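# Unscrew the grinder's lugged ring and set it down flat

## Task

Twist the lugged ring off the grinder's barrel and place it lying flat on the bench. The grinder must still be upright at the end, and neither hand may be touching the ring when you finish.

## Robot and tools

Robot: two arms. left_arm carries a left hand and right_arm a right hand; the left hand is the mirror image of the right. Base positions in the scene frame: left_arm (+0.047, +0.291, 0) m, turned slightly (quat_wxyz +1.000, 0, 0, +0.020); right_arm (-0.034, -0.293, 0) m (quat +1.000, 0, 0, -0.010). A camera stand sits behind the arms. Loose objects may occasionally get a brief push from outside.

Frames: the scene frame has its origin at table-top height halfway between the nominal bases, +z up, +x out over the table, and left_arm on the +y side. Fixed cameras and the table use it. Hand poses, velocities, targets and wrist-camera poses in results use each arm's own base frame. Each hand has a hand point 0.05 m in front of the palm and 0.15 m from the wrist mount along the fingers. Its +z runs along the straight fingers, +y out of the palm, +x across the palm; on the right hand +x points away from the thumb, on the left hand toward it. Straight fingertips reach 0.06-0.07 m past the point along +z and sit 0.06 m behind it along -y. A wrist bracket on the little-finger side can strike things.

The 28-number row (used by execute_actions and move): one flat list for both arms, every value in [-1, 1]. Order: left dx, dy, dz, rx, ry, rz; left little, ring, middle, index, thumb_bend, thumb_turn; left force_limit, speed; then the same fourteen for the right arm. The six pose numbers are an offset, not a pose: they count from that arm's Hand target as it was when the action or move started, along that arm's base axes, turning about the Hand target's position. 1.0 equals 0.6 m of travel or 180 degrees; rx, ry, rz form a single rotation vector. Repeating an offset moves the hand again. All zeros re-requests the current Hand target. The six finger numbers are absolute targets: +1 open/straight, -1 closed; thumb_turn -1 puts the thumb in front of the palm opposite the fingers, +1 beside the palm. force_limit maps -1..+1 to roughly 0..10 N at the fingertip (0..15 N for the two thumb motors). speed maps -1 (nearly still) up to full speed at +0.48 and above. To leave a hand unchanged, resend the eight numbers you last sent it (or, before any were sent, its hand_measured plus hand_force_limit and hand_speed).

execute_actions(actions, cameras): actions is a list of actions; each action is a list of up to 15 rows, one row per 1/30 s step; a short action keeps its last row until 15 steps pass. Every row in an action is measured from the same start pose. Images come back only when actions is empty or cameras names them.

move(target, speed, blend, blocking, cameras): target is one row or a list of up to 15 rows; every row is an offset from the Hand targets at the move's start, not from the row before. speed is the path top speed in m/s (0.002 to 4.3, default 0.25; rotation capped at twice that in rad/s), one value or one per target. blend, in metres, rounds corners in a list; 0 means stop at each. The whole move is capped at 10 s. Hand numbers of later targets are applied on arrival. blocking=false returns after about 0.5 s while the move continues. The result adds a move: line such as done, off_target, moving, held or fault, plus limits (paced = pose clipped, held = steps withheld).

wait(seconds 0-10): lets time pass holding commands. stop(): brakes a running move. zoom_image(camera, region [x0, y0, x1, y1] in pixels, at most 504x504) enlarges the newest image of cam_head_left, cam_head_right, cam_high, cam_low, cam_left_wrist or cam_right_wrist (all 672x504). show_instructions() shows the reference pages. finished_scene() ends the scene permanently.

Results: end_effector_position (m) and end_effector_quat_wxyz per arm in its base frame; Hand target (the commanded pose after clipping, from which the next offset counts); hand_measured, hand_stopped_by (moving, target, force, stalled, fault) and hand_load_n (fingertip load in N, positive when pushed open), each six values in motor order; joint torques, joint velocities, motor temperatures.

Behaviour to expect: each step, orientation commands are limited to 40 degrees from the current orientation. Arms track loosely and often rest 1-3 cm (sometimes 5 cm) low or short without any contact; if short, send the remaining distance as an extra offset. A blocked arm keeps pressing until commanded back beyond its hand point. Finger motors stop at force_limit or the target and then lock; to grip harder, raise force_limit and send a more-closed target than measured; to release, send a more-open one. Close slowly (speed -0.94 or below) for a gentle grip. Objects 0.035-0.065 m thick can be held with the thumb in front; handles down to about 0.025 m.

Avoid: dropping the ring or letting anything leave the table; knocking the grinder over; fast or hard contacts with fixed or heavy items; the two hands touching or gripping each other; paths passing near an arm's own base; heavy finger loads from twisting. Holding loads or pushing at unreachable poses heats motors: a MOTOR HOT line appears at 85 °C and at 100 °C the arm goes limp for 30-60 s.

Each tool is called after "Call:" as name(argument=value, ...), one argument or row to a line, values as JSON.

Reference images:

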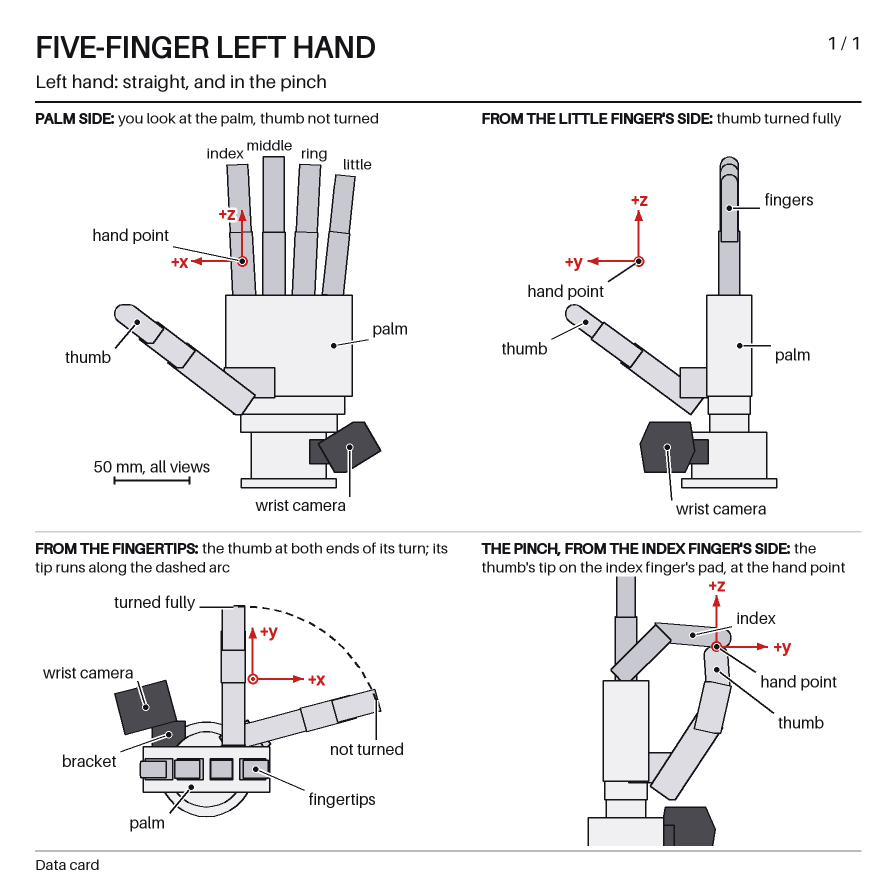

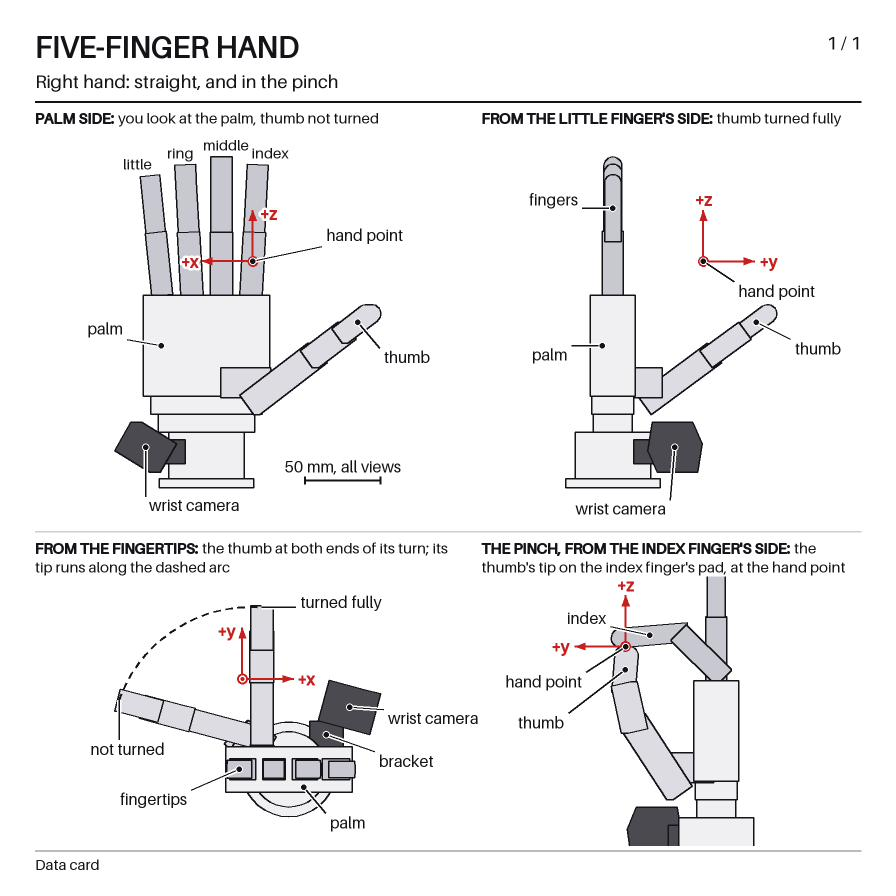

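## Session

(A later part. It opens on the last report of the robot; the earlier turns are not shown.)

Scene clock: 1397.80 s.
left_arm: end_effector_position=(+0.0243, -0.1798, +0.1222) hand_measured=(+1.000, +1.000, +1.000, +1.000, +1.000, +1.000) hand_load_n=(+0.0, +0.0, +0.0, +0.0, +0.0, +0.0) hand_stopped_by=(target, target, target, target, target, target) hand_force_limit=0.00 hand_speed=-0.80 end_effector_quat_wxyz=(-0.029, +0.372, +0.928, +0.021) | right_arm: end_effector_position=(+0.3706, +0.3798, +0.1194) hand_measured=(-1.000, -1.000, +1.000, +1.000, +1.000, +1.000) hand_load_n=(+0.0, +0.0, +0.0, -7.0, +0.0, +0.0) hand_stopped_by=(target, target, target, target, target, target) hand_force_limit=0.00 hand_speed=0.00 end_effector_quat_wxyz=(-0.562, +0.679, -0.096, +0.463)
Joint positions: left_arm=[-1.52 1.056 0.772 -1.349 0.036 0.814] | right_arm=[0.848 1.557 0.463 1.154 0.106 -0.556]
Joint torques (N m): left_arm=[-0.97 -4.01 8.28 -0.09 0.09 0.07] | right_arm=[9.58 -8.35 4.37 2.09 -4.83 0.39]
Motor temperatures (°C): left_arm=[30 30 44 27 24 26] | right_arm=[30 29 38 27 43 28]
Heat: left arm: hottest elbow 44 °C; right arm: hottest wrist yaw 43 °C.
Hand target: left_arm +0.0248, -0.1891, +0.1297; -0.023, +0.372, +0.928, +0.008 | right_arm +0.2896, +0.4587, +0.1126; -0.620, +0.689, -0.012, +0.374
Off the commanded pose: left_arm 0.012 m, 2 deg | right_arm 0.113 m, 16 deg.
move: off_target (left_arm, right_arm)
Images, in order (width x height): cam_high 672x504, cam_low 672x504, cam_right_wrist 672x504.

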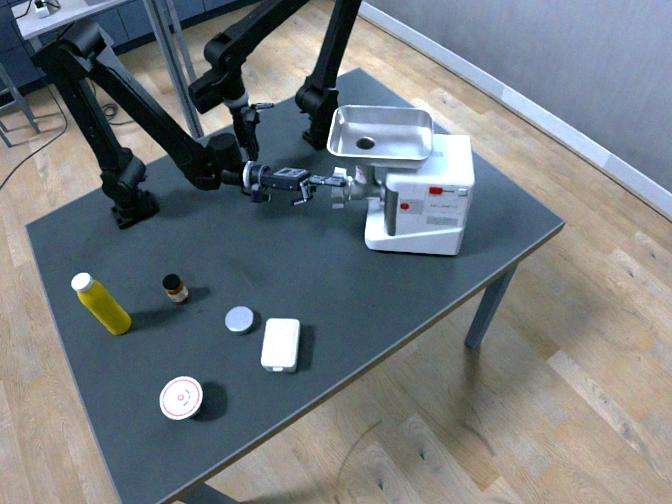

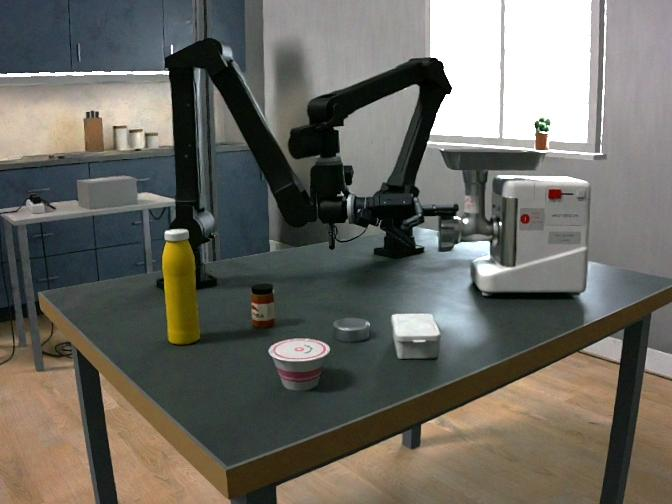

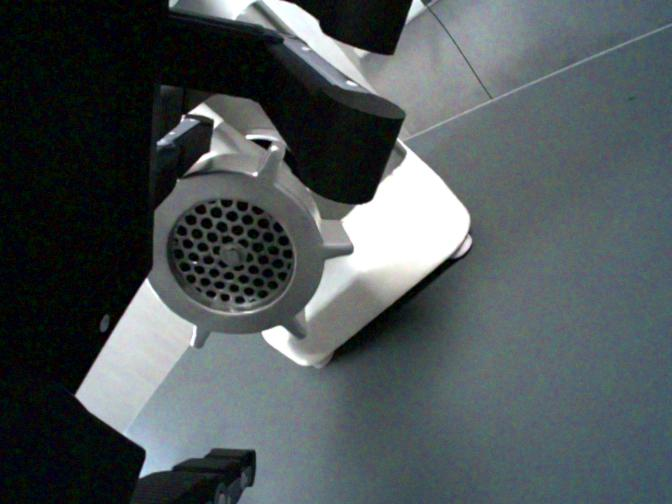

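Call:
move(
  target=[
    [0,0,0,0,0,0,1,1,1,1,1,1,0,-0.8,0.1622,-0.119,0.0488,0,0,-0.045,-1,-1,1,1,1,1,0,0],
    [0,0,0,0,0,0,1,1,1,1,1,1,0,-0.8,0.0507,-0.2428,0.0657,0,0,-0.045,-1,-1,1,1,1,1,0,0],
    [0,0,0,0,0,0,1,1,1,1,1,1,0,-0.8,-0.0793,-0.1545,0.1007,-0.111,0.2859,-0.1128,-1,-1,-1,1,1,1,0,0],
  ],
  speed=[0.06,0.12,0.2],
  blend=[0.005,0.03,0],
  cameras=["cam_head_left","cam_head_right","cam_low","cam_high","cam_right_wrist"],
)

Call:
zoom_image(
  camera="cam_low",
  region=[380, 140, 506, 224],
)

Call:
zoom_image(
  camera="cam_high",
  region=[260, 120, 386, 204],
)

Scene clock: 1489.87 s.
left_arm: end_effector_position=(+0.0243, -0.1798, +0.1222) hand_measured=(+1.000, +1.000, +1.000, +1.000, +1.000, +1.000) hand_load_n=(+0.5, +0.0, +0.0, +0.0, +0.0, +0.0) hand_stopped_by=(target, target, target, target, target, target) hand_force_limit=0.00 hand_speed=-0.80 end_effector_quat_wxyz=(-0.029, +0.372, +0.928, +0.021) | right_arm: end_effector_position=(+0.2641, +0.3241, +0.1361) hand_measured=(-1.000, -1.000, +1.000, +1.000, +1.000, +1.000) hand_load_n=(+0.0, +0.0, +0.0, +0.0, +0.0, +0.0) hand_stopped_by=(target, target, target, target, target, target) hand_force_limit=0.00 hand_speed=0.00 end_effector_quat_wxyz=(-0.442, +0.829, -0.228, +0.254)
Joint positions: left_arm=[-1.52 1.056 0.772 -1.349 0.036 0.814] | right_arm=[0.889 0.978 0.547 -0.072 0.096 -0.202]
Joint torques (N m): left_arm=[-1.61 -4.19 8.23 -0.13 0.06 0.06] | right_arm=[-0.97 -4.42 7.6 2.71 -0.06 0.04]
Motor temperatures (°C): left_arm=[30 30 44 27 24 26] | right_arm=[31 29 36 27 83 28]
Heat: left arm: hottest elbow 44 °C; right arm: hottest wrist yaw 83 °C. Fold the right arm in close to its base, or ease its load, before you think long.
Hand target: left_arm +0.0248, -0.1891, +0.1297; -0.023, +0.372, +0.928, +0.008 | right_arm +0.2652, +0.3232, +0.1360; -0.445, +0.827, -0.224, +0.259 (not the last commanded pose)
Off the commanded pose: left_arm 0.012 m, 2 deg | right_arm 0.060 m, 21 deg.
MOTOR HOT: joint 5 (wrist yaw) of the right arm reports 83 °C; the controller stops that arm at 100 °C. To cool a motor, set the load down, stop pushing, or move to a pose that needs little force.
move: held (right_arm; a check stopped the path), off_target (left_arm); path passed 2 of 3 targets; target 3's new numbers were not sent; limits=held
pose unreachable (right arm): on one or more control steps of this call, first in action 0 (counted from 0), this arm could not follow its commanded pose, so it was not sent that pose on those steps. It may still have moved: this result reports where it is.
cause: moving toward the commanded pose would bring a part of the arm too close to another arm (a part of this arm just beyond joint 4 (wrist pitch) and a part of the left arm just beyond its joint 4 (wrist pitch), along the way the arms are being sent, or toward where that arm still pushes).
Images, in order (width x height): cam_head_left 672x504, cam_head_right 672x504, cam_high 672x504, cam_low 672x504, cam_right_wrist 672x504.

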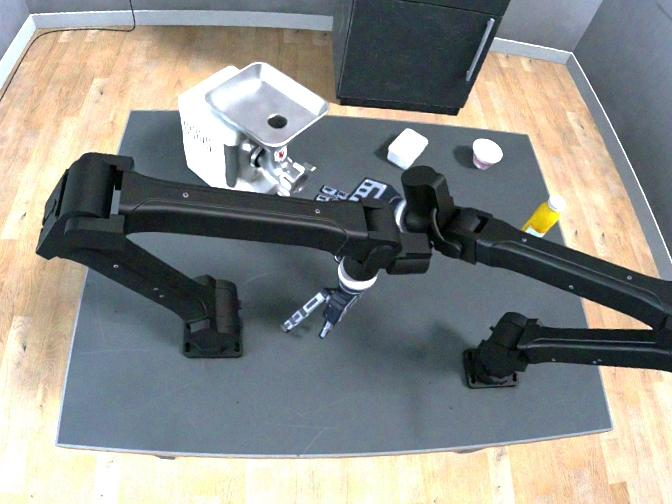

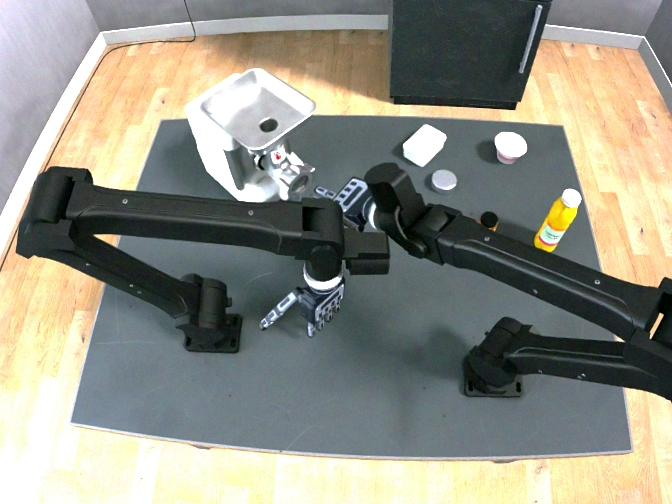

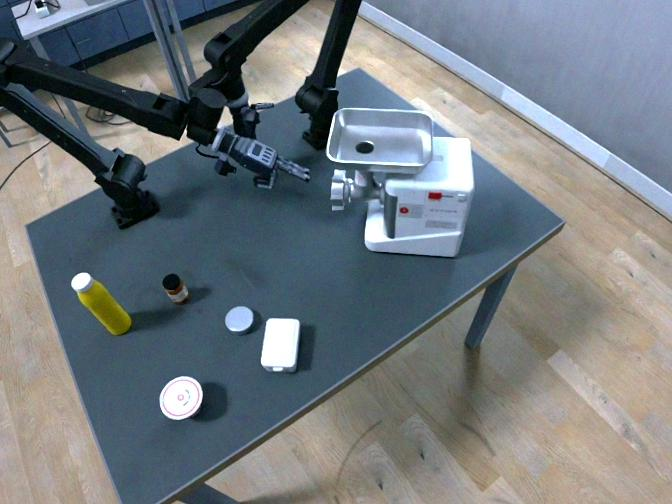

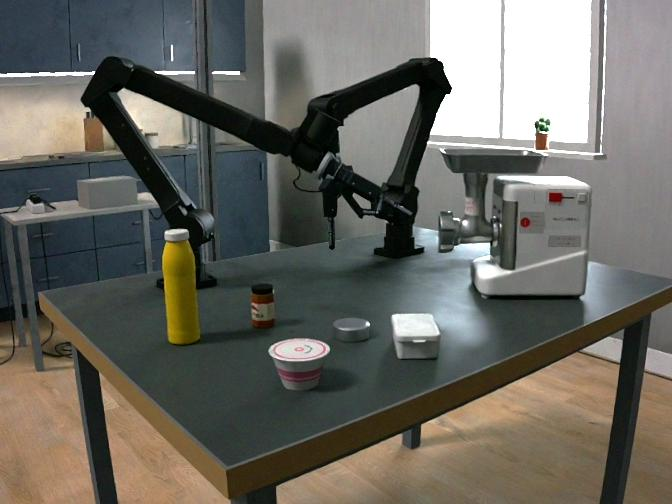

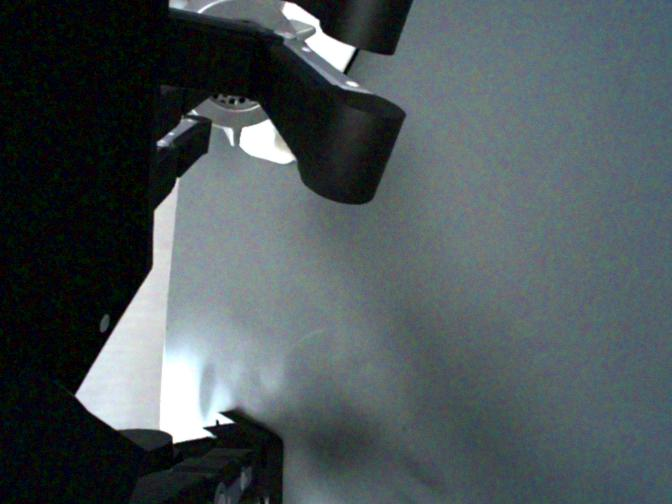

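Scaled by 4.000 from the camera's 672x504 image, which has a finer 960x720 frame.

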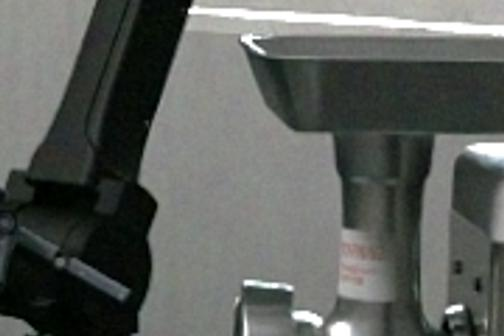

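Scaled by 4.000 from the camera's 672x504 image, which has a finer 960x720 frame.

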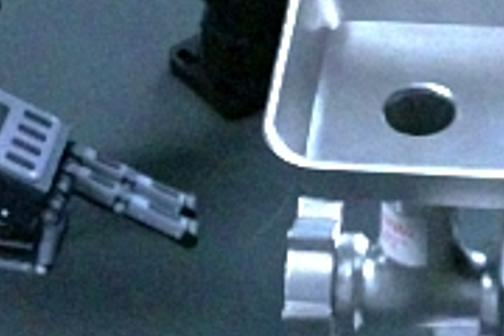

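Call:
move(
  target=[
    [0,0,0,0,0,0,1,1,1,1,1,1,0,-0.8,0.058,-0.272,0.19,0,0,0,-1,-1,1,1,1,1,0,0],
    [0.202,0.112,0.1,0,0,0.233,1,1,1,1,1,1,0,-0.8,0.058,-0.272,0.19,0,0,0,-1,-1,1,1,1,1,0,0],
    [0.2753,0.3152,0.1,0,0,0.456,1,1,1,1,1,1,0,-0.8,0.058,-0.272,0.19,0,0,0,-1,-1,1,1,1,1,0,0],
    [0.182,0.5385,0.1,0,0,0.706,1,1,1,1,1,1,0,-0.8,0.058,-0.272,0.19,0,0,0,-1,-1,1,1,1,1,0,0],
  ],
  speed=[0.25,0.3,0.3,0.3],
  blend=[0.03,0.05,0.05,0],
  cameras=["cam_head_left","cam_head_right","cam_high"],
)

Scene clock: 1517.03 s.
left_arm: end_effector_position=(+0.1196, +0.1200, +0.1757) hand_measured=(+1.000, +1.000, +1.000, +1.000, +1.000, +1.000) hand_load_n=(+0.0, -0.5, +0.0, +0.0, +0.0, +0.0) hand_stopped_by=(target, target, target, target, target, target) hand_force_limit=0.00 hand_speed=-0.80 end_effector_quat_wxyz=(-0.042, -0.664, +0.746, -0.014) | right_arm: end_effector_position=(+0.2843, +0.1609, +0.2153) hand_measured=(-1.000, -1.000, +1.000, +1.000, +1.000, +1.000) hand_load_n=(+0.0, +0.0, +0.0, +0.0, +0.0, +0.0) hand_stopped_by=(target, target, target, target, target, target) hand_force_limit=0.00 hand_speed=0.00 end_effector_quat_wxyz=(-0.435, +0.838, -0.233, +0.234)
Joint positions: left_arm=[0.694 1.004 0.877 -1.527 0.031 0.811] | right_arm=[0.257 0.674 0.656 -0.592 -0.465 -0.527]
Joint torques (N m): left_arm=[-0.15 -2.61 10.66 0.09 0.19 0.15] | right_arm=[-1.85 -1.14 14.54 1.72 -0.36 0.02]
Motor temperatures (°C): left_arm=[29 30 45 27 24 26] | right_arm=[31 29 39 27 63 28]
Heat: left arm: hottest elbow 45 °C; right arm: hottest wrist yaw 63 °C.
Hand target: left_arm +0.1339, +0.1341, +0.1898; -0.018, -0.665, +0.746, -0.017 | right_arm +0.3000, +0.1600, +0.2498; -0.445, +0.828, -0.225, +0.258
Off the commanded pose: left_arm 0.025 m, 3 deg | right_arm 0.038 m, 3 deg.
MOTOR HOT: cleared for the motors of the right arm.
move: off_target (left_arm, right_arm)
Images, in order (width x height): cam_head_left 672x504, cam_head_right 672x504, cam_high 672x504.

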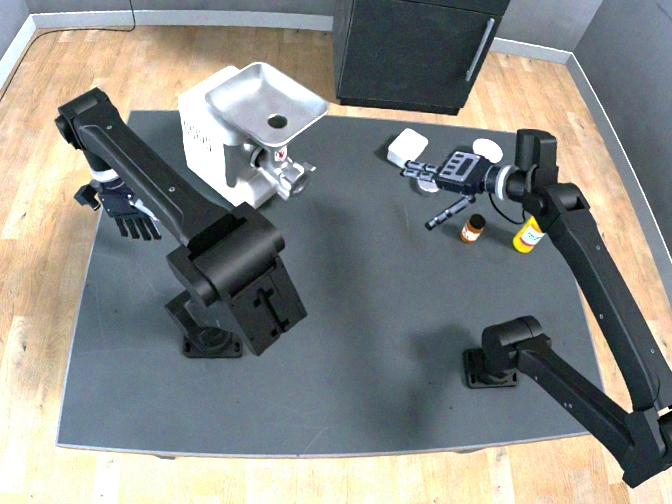

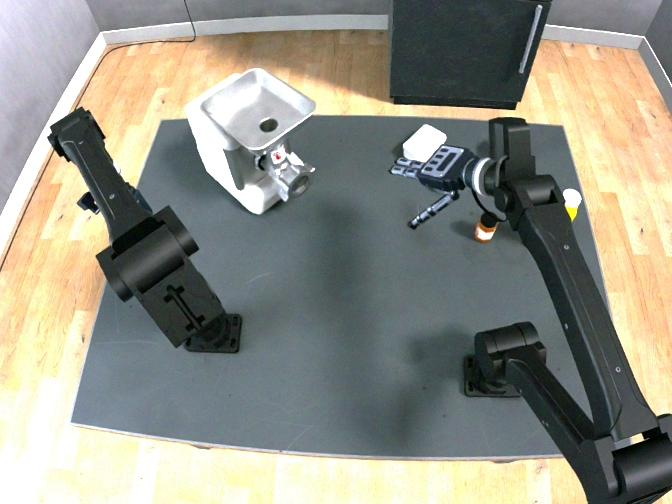

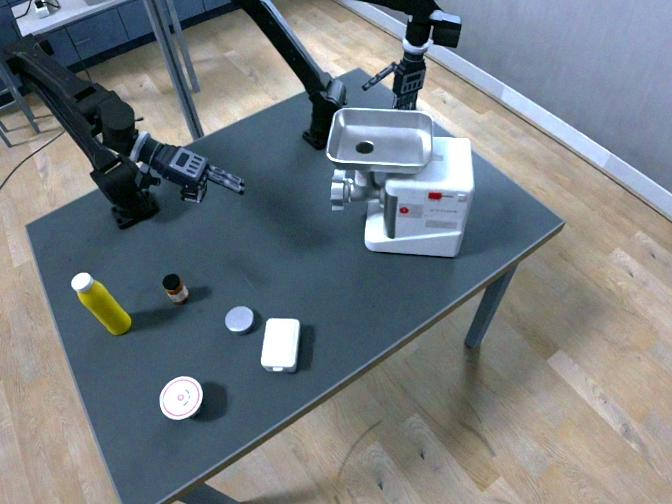

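Call:
move(
  target=[0,0,0,0,0,0,1,1,1,1,1,1,0,-0.8,-0.075,0.37,-0.163,0.0547,0.0488,-0.0193,-1,-1,-1,1,1,1,0,0],
  speed=0.25,
  cameras=["cam_head_left","cam_head_right","cam_high","cam_low","cam_right_wrist"],
)

Call:
zoom_image(
  camera="cam_head_left",
  region=[220, 120, 388, 232],
)

Call:
zoom_image(
  camera="cam_low",
  region=[380, 180, 506, 264],
)

Call:
zoom_image(
  camera="cam_high",
  region=[260, 140, 386, 224],
)

Scene clock: 1561.20 s.
left_arm: end_effector_position=(+0.1196, +0.1200, +0.1757) hand_measured=(+1.000, +1.000, +1.000, +1.000, +1.000, +1.000) hand_load_n=(+0.0, +0.0, +0.0, +0.0, +0.0, +0.0) hand_stopped_by=(target, target, target, target, target, target) hand_force_limit=0.00 hand_speed=-0.80 end_effector_quat_wxyz=(-0.042, -0.664, +0.746, -0.015) | right_arm: end_effector_position=(+0.2539, +0.3716, +0.1421) hand_measured=(-1.000, -1.000, -1.000, +1.000, +1.000, +1.000) hand_load_n=(+0.0, +0.0, +0.0, +0.0, +0.0, +0.0) hand_stopped_by=(target, target, target, target, target, target) hand_force_limit=0.00 hand_speed=0.00 end_effector_quat_wxyz=(-0.474, +0.804, -0.306, +0.188)
Joint positions: left_arm=[0.694 1.004 0.877 -1.527 0.032 0.811] | right_arm=[0.942 1.07 0.606 -0.039 0.099 0.041]
Joint torques (N m): left_arm=[-0.44 -2.67 10.62 0.06 0.19 0.12] | right_arm=[-0.09 -5.48 9.28 2.92 0.04 0.16]
Motor temperatures (°C): left_arm=[29 30 51 27 24 26] | right_arm=[30 28 52 27 56 28]
Heat: left arm: hottest elbow 51 °C; right arm: hottest wrist yaw 56 °C.
Hand target: left_arm +0.1340, +0.1340, +0.1898; -0.018, -0.665, +0.746, -0.017 | right_arm +0.2551, +0.3820, +0.1521; -0.488, +0.797, -0.304, +0.188
Off the commanded pose: left_arm 0.025 m, 3 deg | right_arm 0.014 m, 2 deg.
move: off_target (left_arm, right_arm)
Images, in order (width x height): cam_head_left 672x504, cam_head_right 672x504, cam_high 672x504, cam_low 672x504, cam_right_wrist 672x504.

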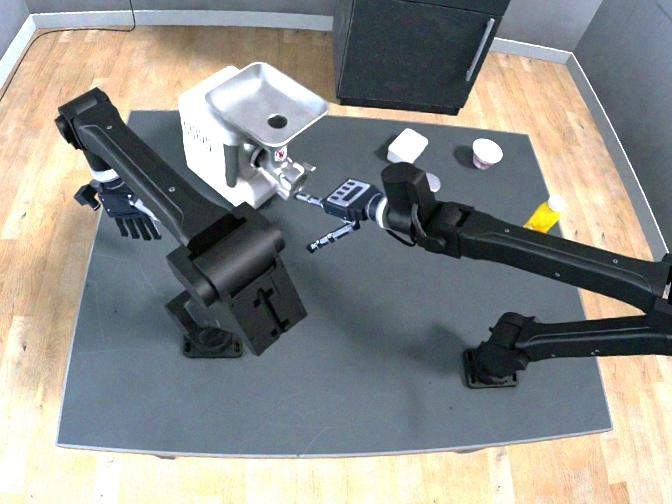

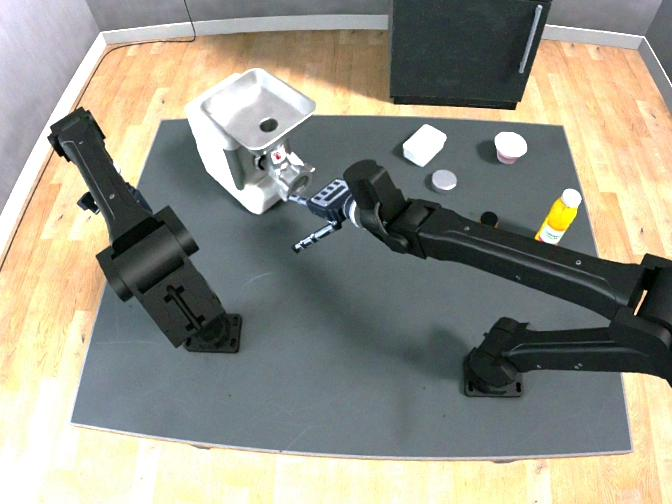

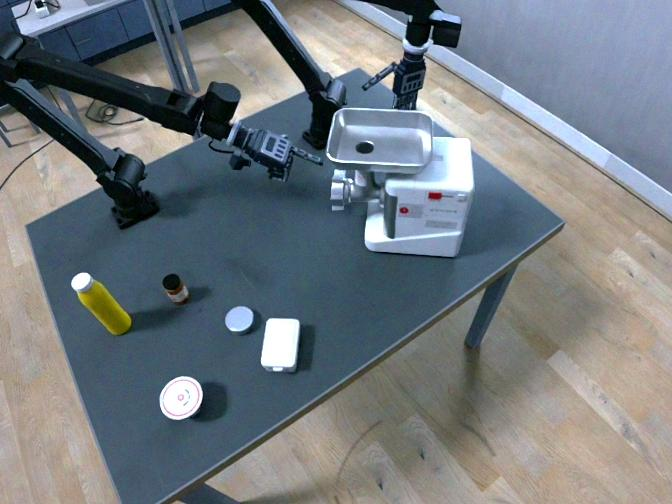

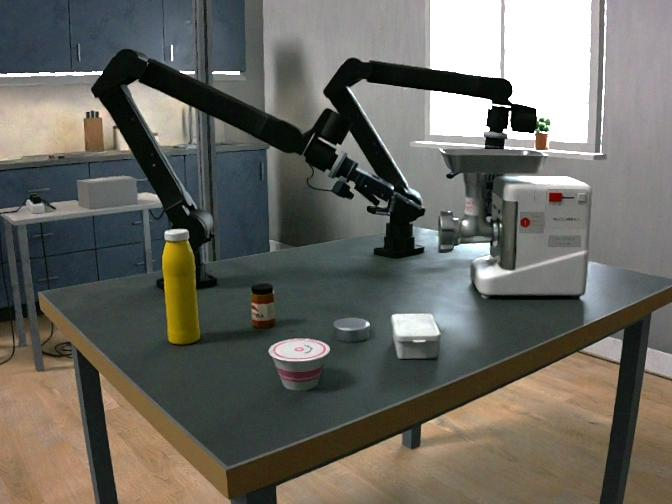

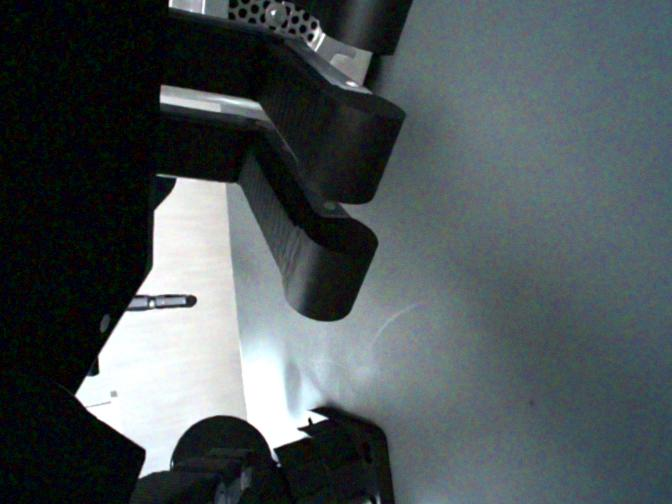

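Scaled by 3.000 from the camera's 672x504 image, which has a finer 960x720 frame.

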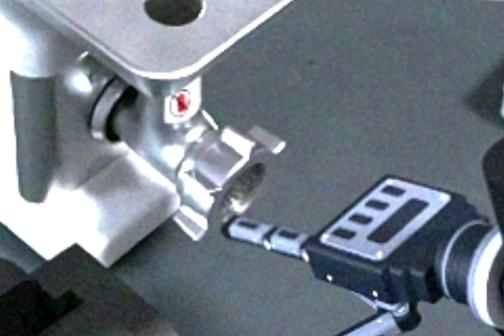

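Scaled by 4.000 from the camera's 672x504 image, which has a finer 960x720 frame.

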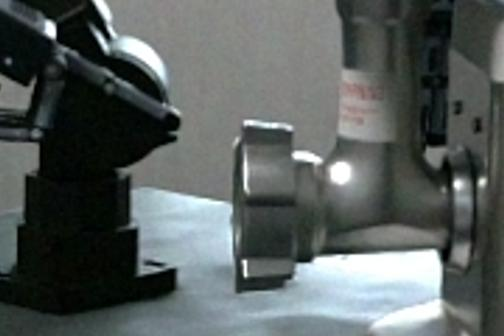

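Scaled by 4.000 from the camera's 672x504 image, which has a finer 960x720 frame.

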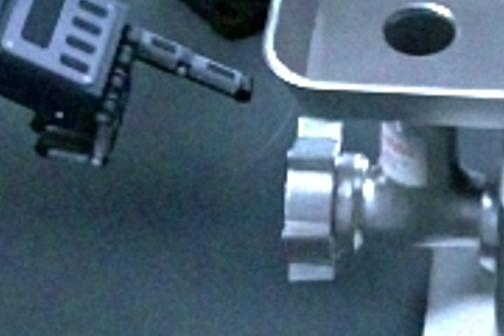

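Call:
move(
  target=[
    [0,0,0,0,0,0,1,1,1,1,1,1,0,-0.8,0.014,0.029,-0.0332,0,0,0,-1,-1,-1,1,1,1,0,0],
    [0,0,0,0,0,0,1,1,1,1,1,1,0,-0.8,0.0393,0.0577,-0.0332,0,0,0,-1,-1,-1,1,1,1,0,0],
  ],
  speed=0.08,
  blend=[0.005,0],
  cameras=["cam_head_left","cam_head_right","cam_high","cam_low"],
)

Call:
zoom_image(
  camera="cam_head_left",
  region=[240, 140, 352, 216],
)

Call:
zoom_image(
  camera="cam_head_right",
  region=[240, 140, 352, 216],
)

Call:
zoom_image(
  camera="cam_low",
  region=[380, 180, 506, 264],
)

Call:
zoom_image(
  camera="cam_high",
  region=[260, 140, 386, 224],
)

Scene clock: 1590.97 s.
left_arm: end_effector_position=(+0.1196, +0.1200, +0.1757) hand_measured=(+1.000, +1.000, +1.000, +1.000, +1.000, +1.000) hand_load_n=(+0.0, +0.0, +0.0, +0.0, +0.0, +0.0) hand_stopped_by=(target, target, target, target, target, target) hand_force_limit=0.00 hand_speed=-0.80 end_effector_quat_wxyz=(-0.042, -0.664, +0.746, -0.015) | right_arm: end_effector_position=(+0.2657, +0.3903, +0.1015) hand_measured=(-1.000, -1.000, -1.000, +1.000, +1.000, +1.000) hand_load_n=(+0.0, +0.0, +0.0, +0.0, +0.5, +0.0) hand_stopped_by=(target, target, target, target, target, target) hand_force_limit=0.00 hand_speed=0.00 end_effector_quat_wxyz=(-0.457, +0.813, -0.310, +0.184)
Joint positions: left_arm=[0.694 1.004 0.877 -1.527 0.032 0.811] | right_arm=[0.947 1.224 0.618 0.061 0.105 0.045]
Joint torques (N m): left_arm=[0.09 -2.32 10.58 0.06 0.2 0.13] | right_arm=[-0.26 -6.77 12.38 2.86 -0.12 0.16]
Heat: left arm: hottest elbow 52 °C; right arm: hottest wrist yaw 53 °C.
Hand target: left_arm +0.1340, +0.1340, +0.1898; -0.018, -0.665, +0.746, -0.017 | right_arm +0.2786, +0.4167, +0.1322; -0.488, +0.797, -0.304, +0.188
Off the commanded pose: left_arm 0.025 m, 3 deg | right_arm 0.042 m, 4 deg.
move: off_target (left_arm, right_arm)
Images, in order (width x height): cam_head_left 672x504, cam_head_right 672x504, cam_high 672x504, cam_low 672x504.

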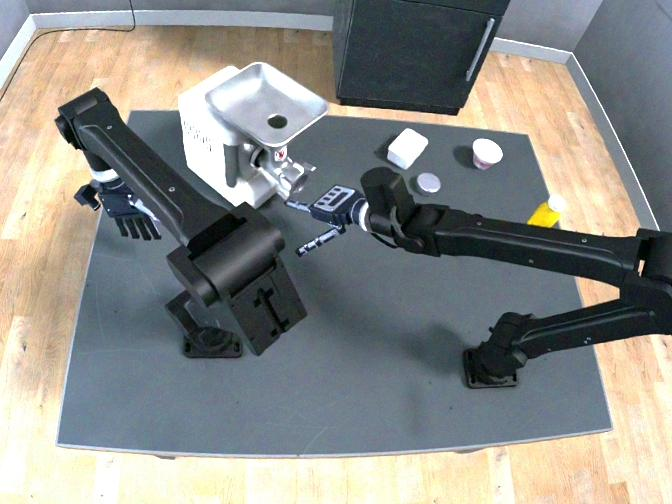

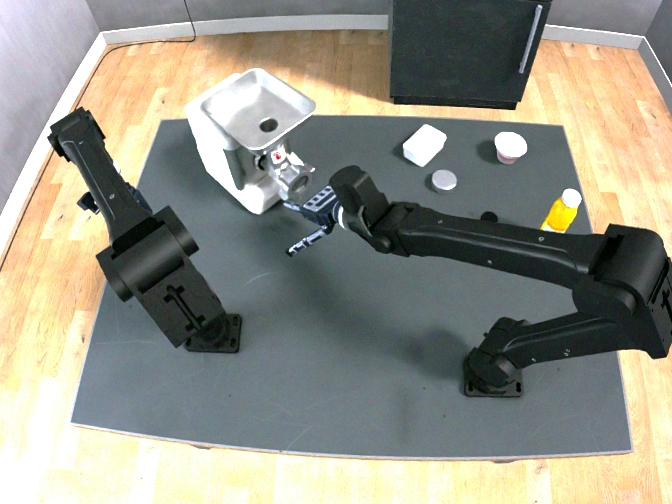

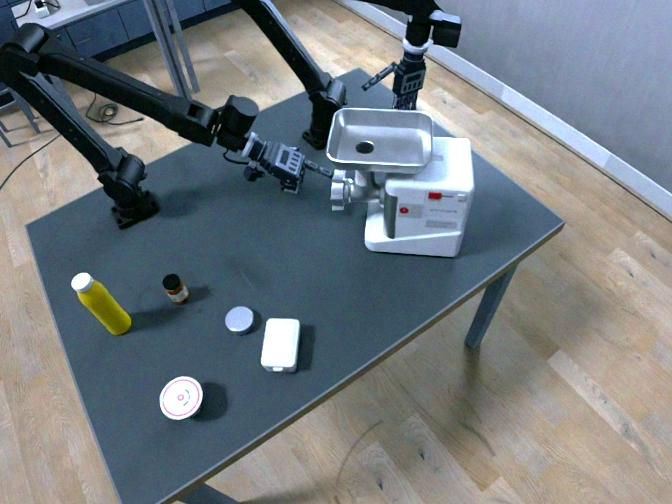

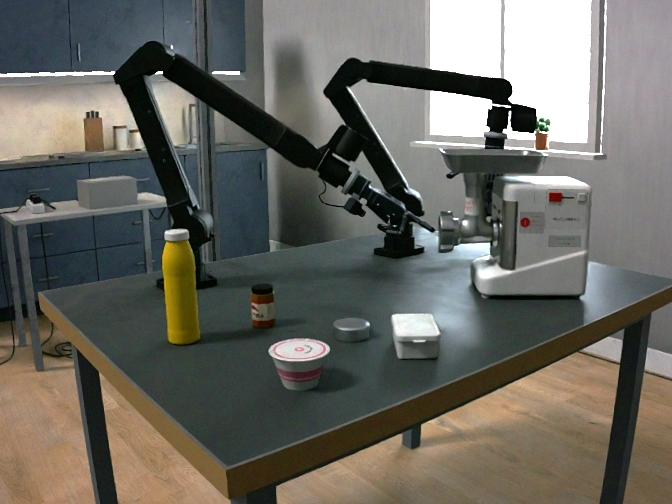

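Scaled by 4.500 from the camera's 672x504 image, which has a finer 960x720 frame.

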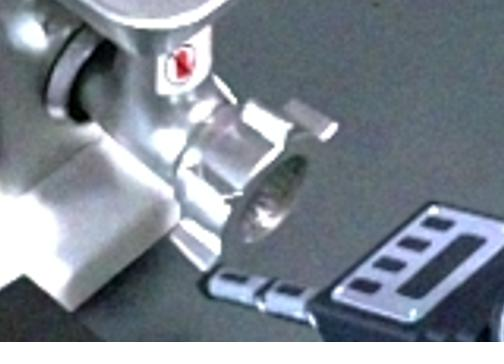

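Scaled by 4.500 from the camera's 672x504 image, which has a finer 960x720 frame.

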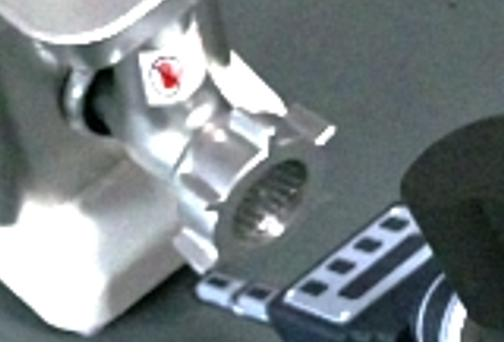

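Scaled by 4.000 from the camera's 672x504 image, which has a finer 960x720 frame.

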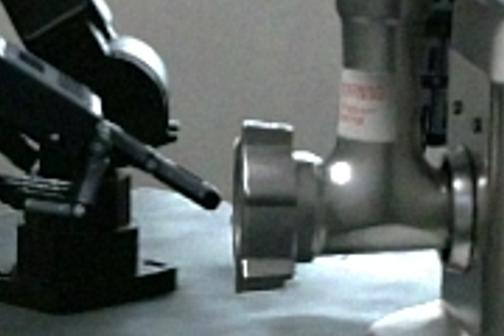

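Scaled by 4.000 from the camera's 672x504 image, which has a finer 960x720 frame.

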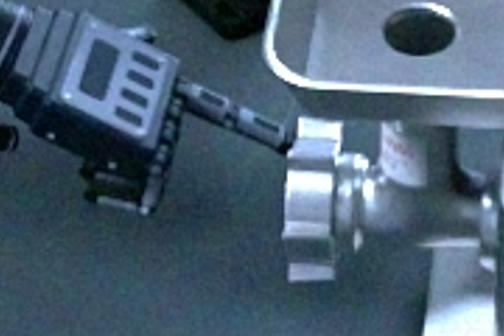

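Call:
move(
  target=[0,0,0,0,0,0,1,1,1,1,1,1,0,-0.8,0,0,0.025,0,0,0,-1,-1,-1,1,1,1,0,0],
  speed=0.08,
)

Scene clock: 1601.27 s.
left_arm: end_effector_position=(+0.1196, +0.1200, +0.1757) hand_measured=(+1.000, +1.000, +1.000, +1.000, +1.000, +1.000) hand_load_n=(+0.0, +0.0, +0.0, +0.0, +0.0, +0.0) hand_stopped_by=(target, target, target, target, target, target) hand_force_limit=0.00 hand_speed=-0.80 end_effector_quat_wxyz=(-0.042, -0.664, +0.746, -0.015) | right_arm: end_effector_position=(+0.2690, +0.3951, +0.1112) hand_measured=(-1.000, -1.000, -1.000, +1.000, +1.000, +1.000) hand_load_n=(+0.5, +0.0, +0.0, +0.0, +0.0, +0.0) hand_stopped_by=(target, target, target, target, target, target) hand_force_limit=0.00 hand_speed=0.00 end_effector_quat_wxyz=(-0.459, +0.812, -0.309, +0.184)
Joint positions: left_arm=[0.694 1.004 0.877 -1.527 0.032 0.811] | right_arm=[0.947 1.221 0.642 0.04 0.105 0.045]
Joint torques (N m): left_arm=[0.09 -2.55 10.77 0.17 0.21 0.15] | right_arm=[-0.21 -8.41 12.6 1.83 -0.11 0.17]
Heat: left arm: hottest elbow 53 °C; right arm: hottest wrist yaw 52 °C.
Hand target: left_arm +0.1340, +0.1340, +0.1898; -0.018, -0.665, +0.746, -0.017 | right_arm +0.2786, +0.4167, +0.1472; -0.488, +0.797, -0.304, +0.188
Off the commanded pose: left_arm 0.025 m, 3 deg | right_arm 0.043 m, 4 deg.
move: off_target (left_arm, right_arm)

Call:
move(
  target=[0,0,0,0,0,0,1,1,1,1,1,1,0,-0.8,0.012,0.013,0.022,0,0,0,-1,-1,-1,1,1,1,0,0],
  speed=0.08,
  cameras=["cam_head_left","cam_head_right","cam_high","cam_low"],
)

Call:
zoom_image(
  camera="cam_head_left",
  region=[240, 140, 352, 216],
)

Call:
zoom_image(
  camera="cam_low",
  region=[380, 180, 506, 264],
)

Call:
zoom_image(
  camera="cam_high",
  region=[260, 140, 386, 224],
)

Scene clock: 1608.80 s.
left_arm: end_effector_position=(+0.1196, +0.1200, +0.1757) hand_measured=(+1.000, +1.000, +1.000, +1.000, +1.000, +1.000) hand_load_n=(+0.0, +0.0, +0.0, +0.0, +0.0, +0.5) hand_stopped_by=(target, target, target, target, target, target) hand_force_limit=0.00 hand_speed=-0.80 end_effector_quat_wxyz=(-0.042, -0.664, +0.746, -0.015) | right_arm: end_effector_position=(+0.2752, +0.4045, +0.1290) hand_measured=(-1.000, -1.000, -1.000, +1.000, +1.000, +1.000) hand_load_n=(+0.0, +0.0, +0.0, +0.0, +0.5, +0.0) hand_stopped_by=(target, target, target, target, target, target) hand_force_limit=0.00 hand_speed=0.00 end_effector_quat_wxyz=(-0.464, +0.810, -0.308, +0.185)
Joint positions: left_arm=[0.694 1.004 0.877 -1.527 0.032 0.811] | right_arm=[0.947 1.219 0.689 0.003 0.102 0.045]
Joint torques (N m): left_arm=[-0.21 -2.61 10.66 0.09 0.18 0.15] | right_arm=[-0.5 -7.77 12.88 1.84 -0.12 0.15]
Motor temperatures (°C): left_arm=[29 30 53 27 24 26] | right_arm=[30 28 48 27 51 28]
Heat: left arm: hottest elbow 53 °C; right arm: hottest wrist yaw 51 °C.
Hand target: left_arm +0.1340, +0.1340, +0.1898; -0.018, -0.665, +0.746, -0.017 | right_arm +0.2858, +0.4245, +0.1604; -0.488, +0.797, -0.304, +0.188
Off the commanded pose: left_arm 0.025 m, 3 deg | right_arm 0.039 m, 3 deg.
move: off_target (left_arm, right_arm)
Images, in order (width x height): cam_head_left 672x504, cam_head_right 672x504, cam_high 672x504, cam_low 672x504.

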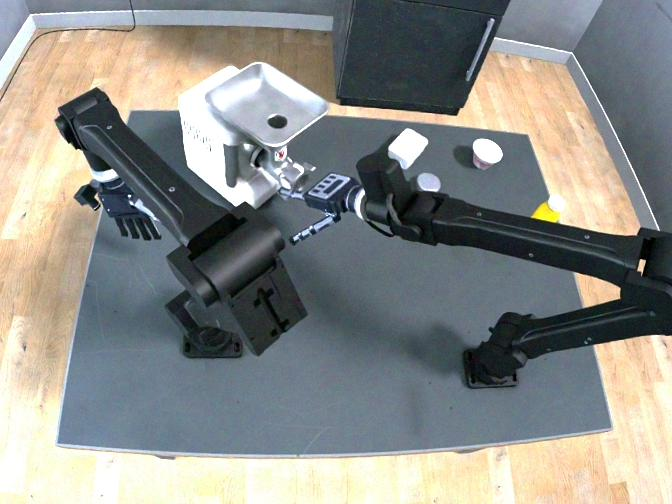

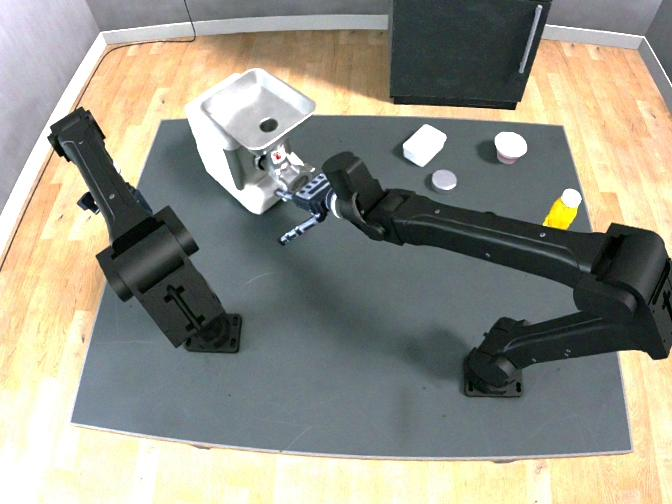

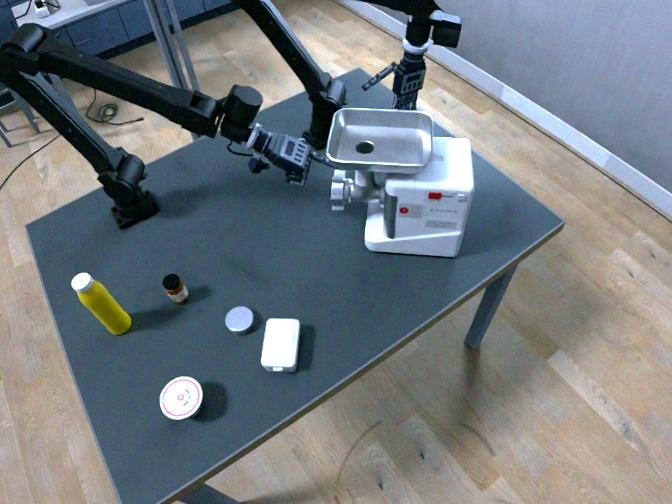

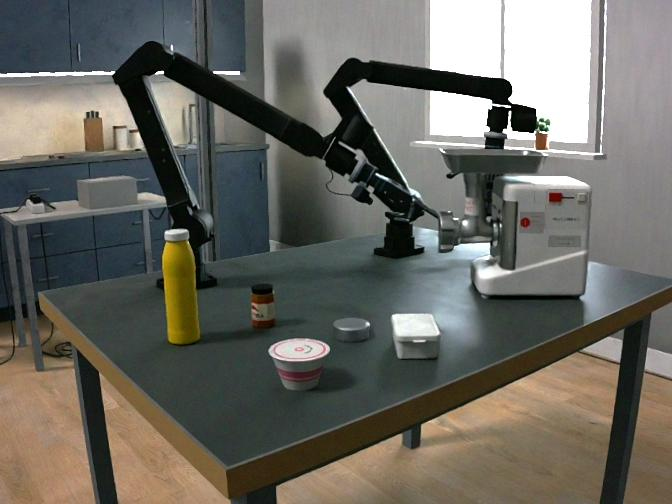

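Scaled by 4.500 from the camera's 672x504 image, which has a finer 960x720 frame.

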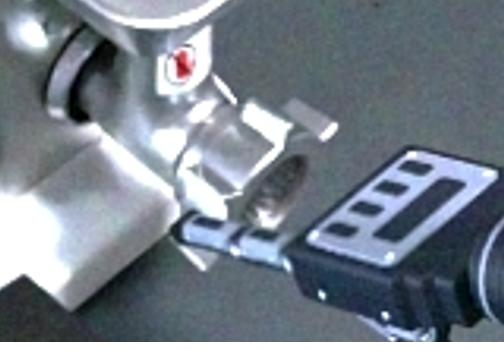

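Scaled by 4.000 from the camera's 672x504 image, which has a finer 960x720 frame.

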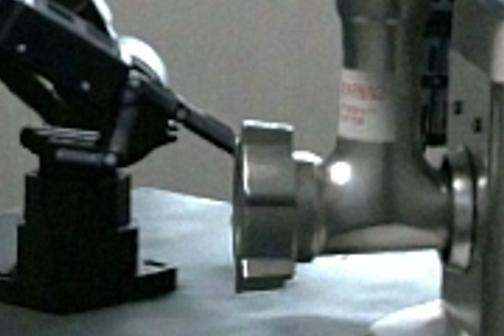

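Scaled by 4.000 from the camera's 672x504 image, which has a finer 960x720 frame.

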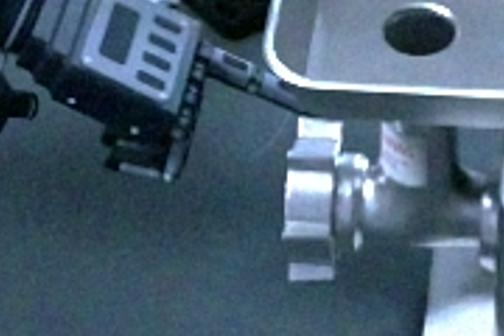

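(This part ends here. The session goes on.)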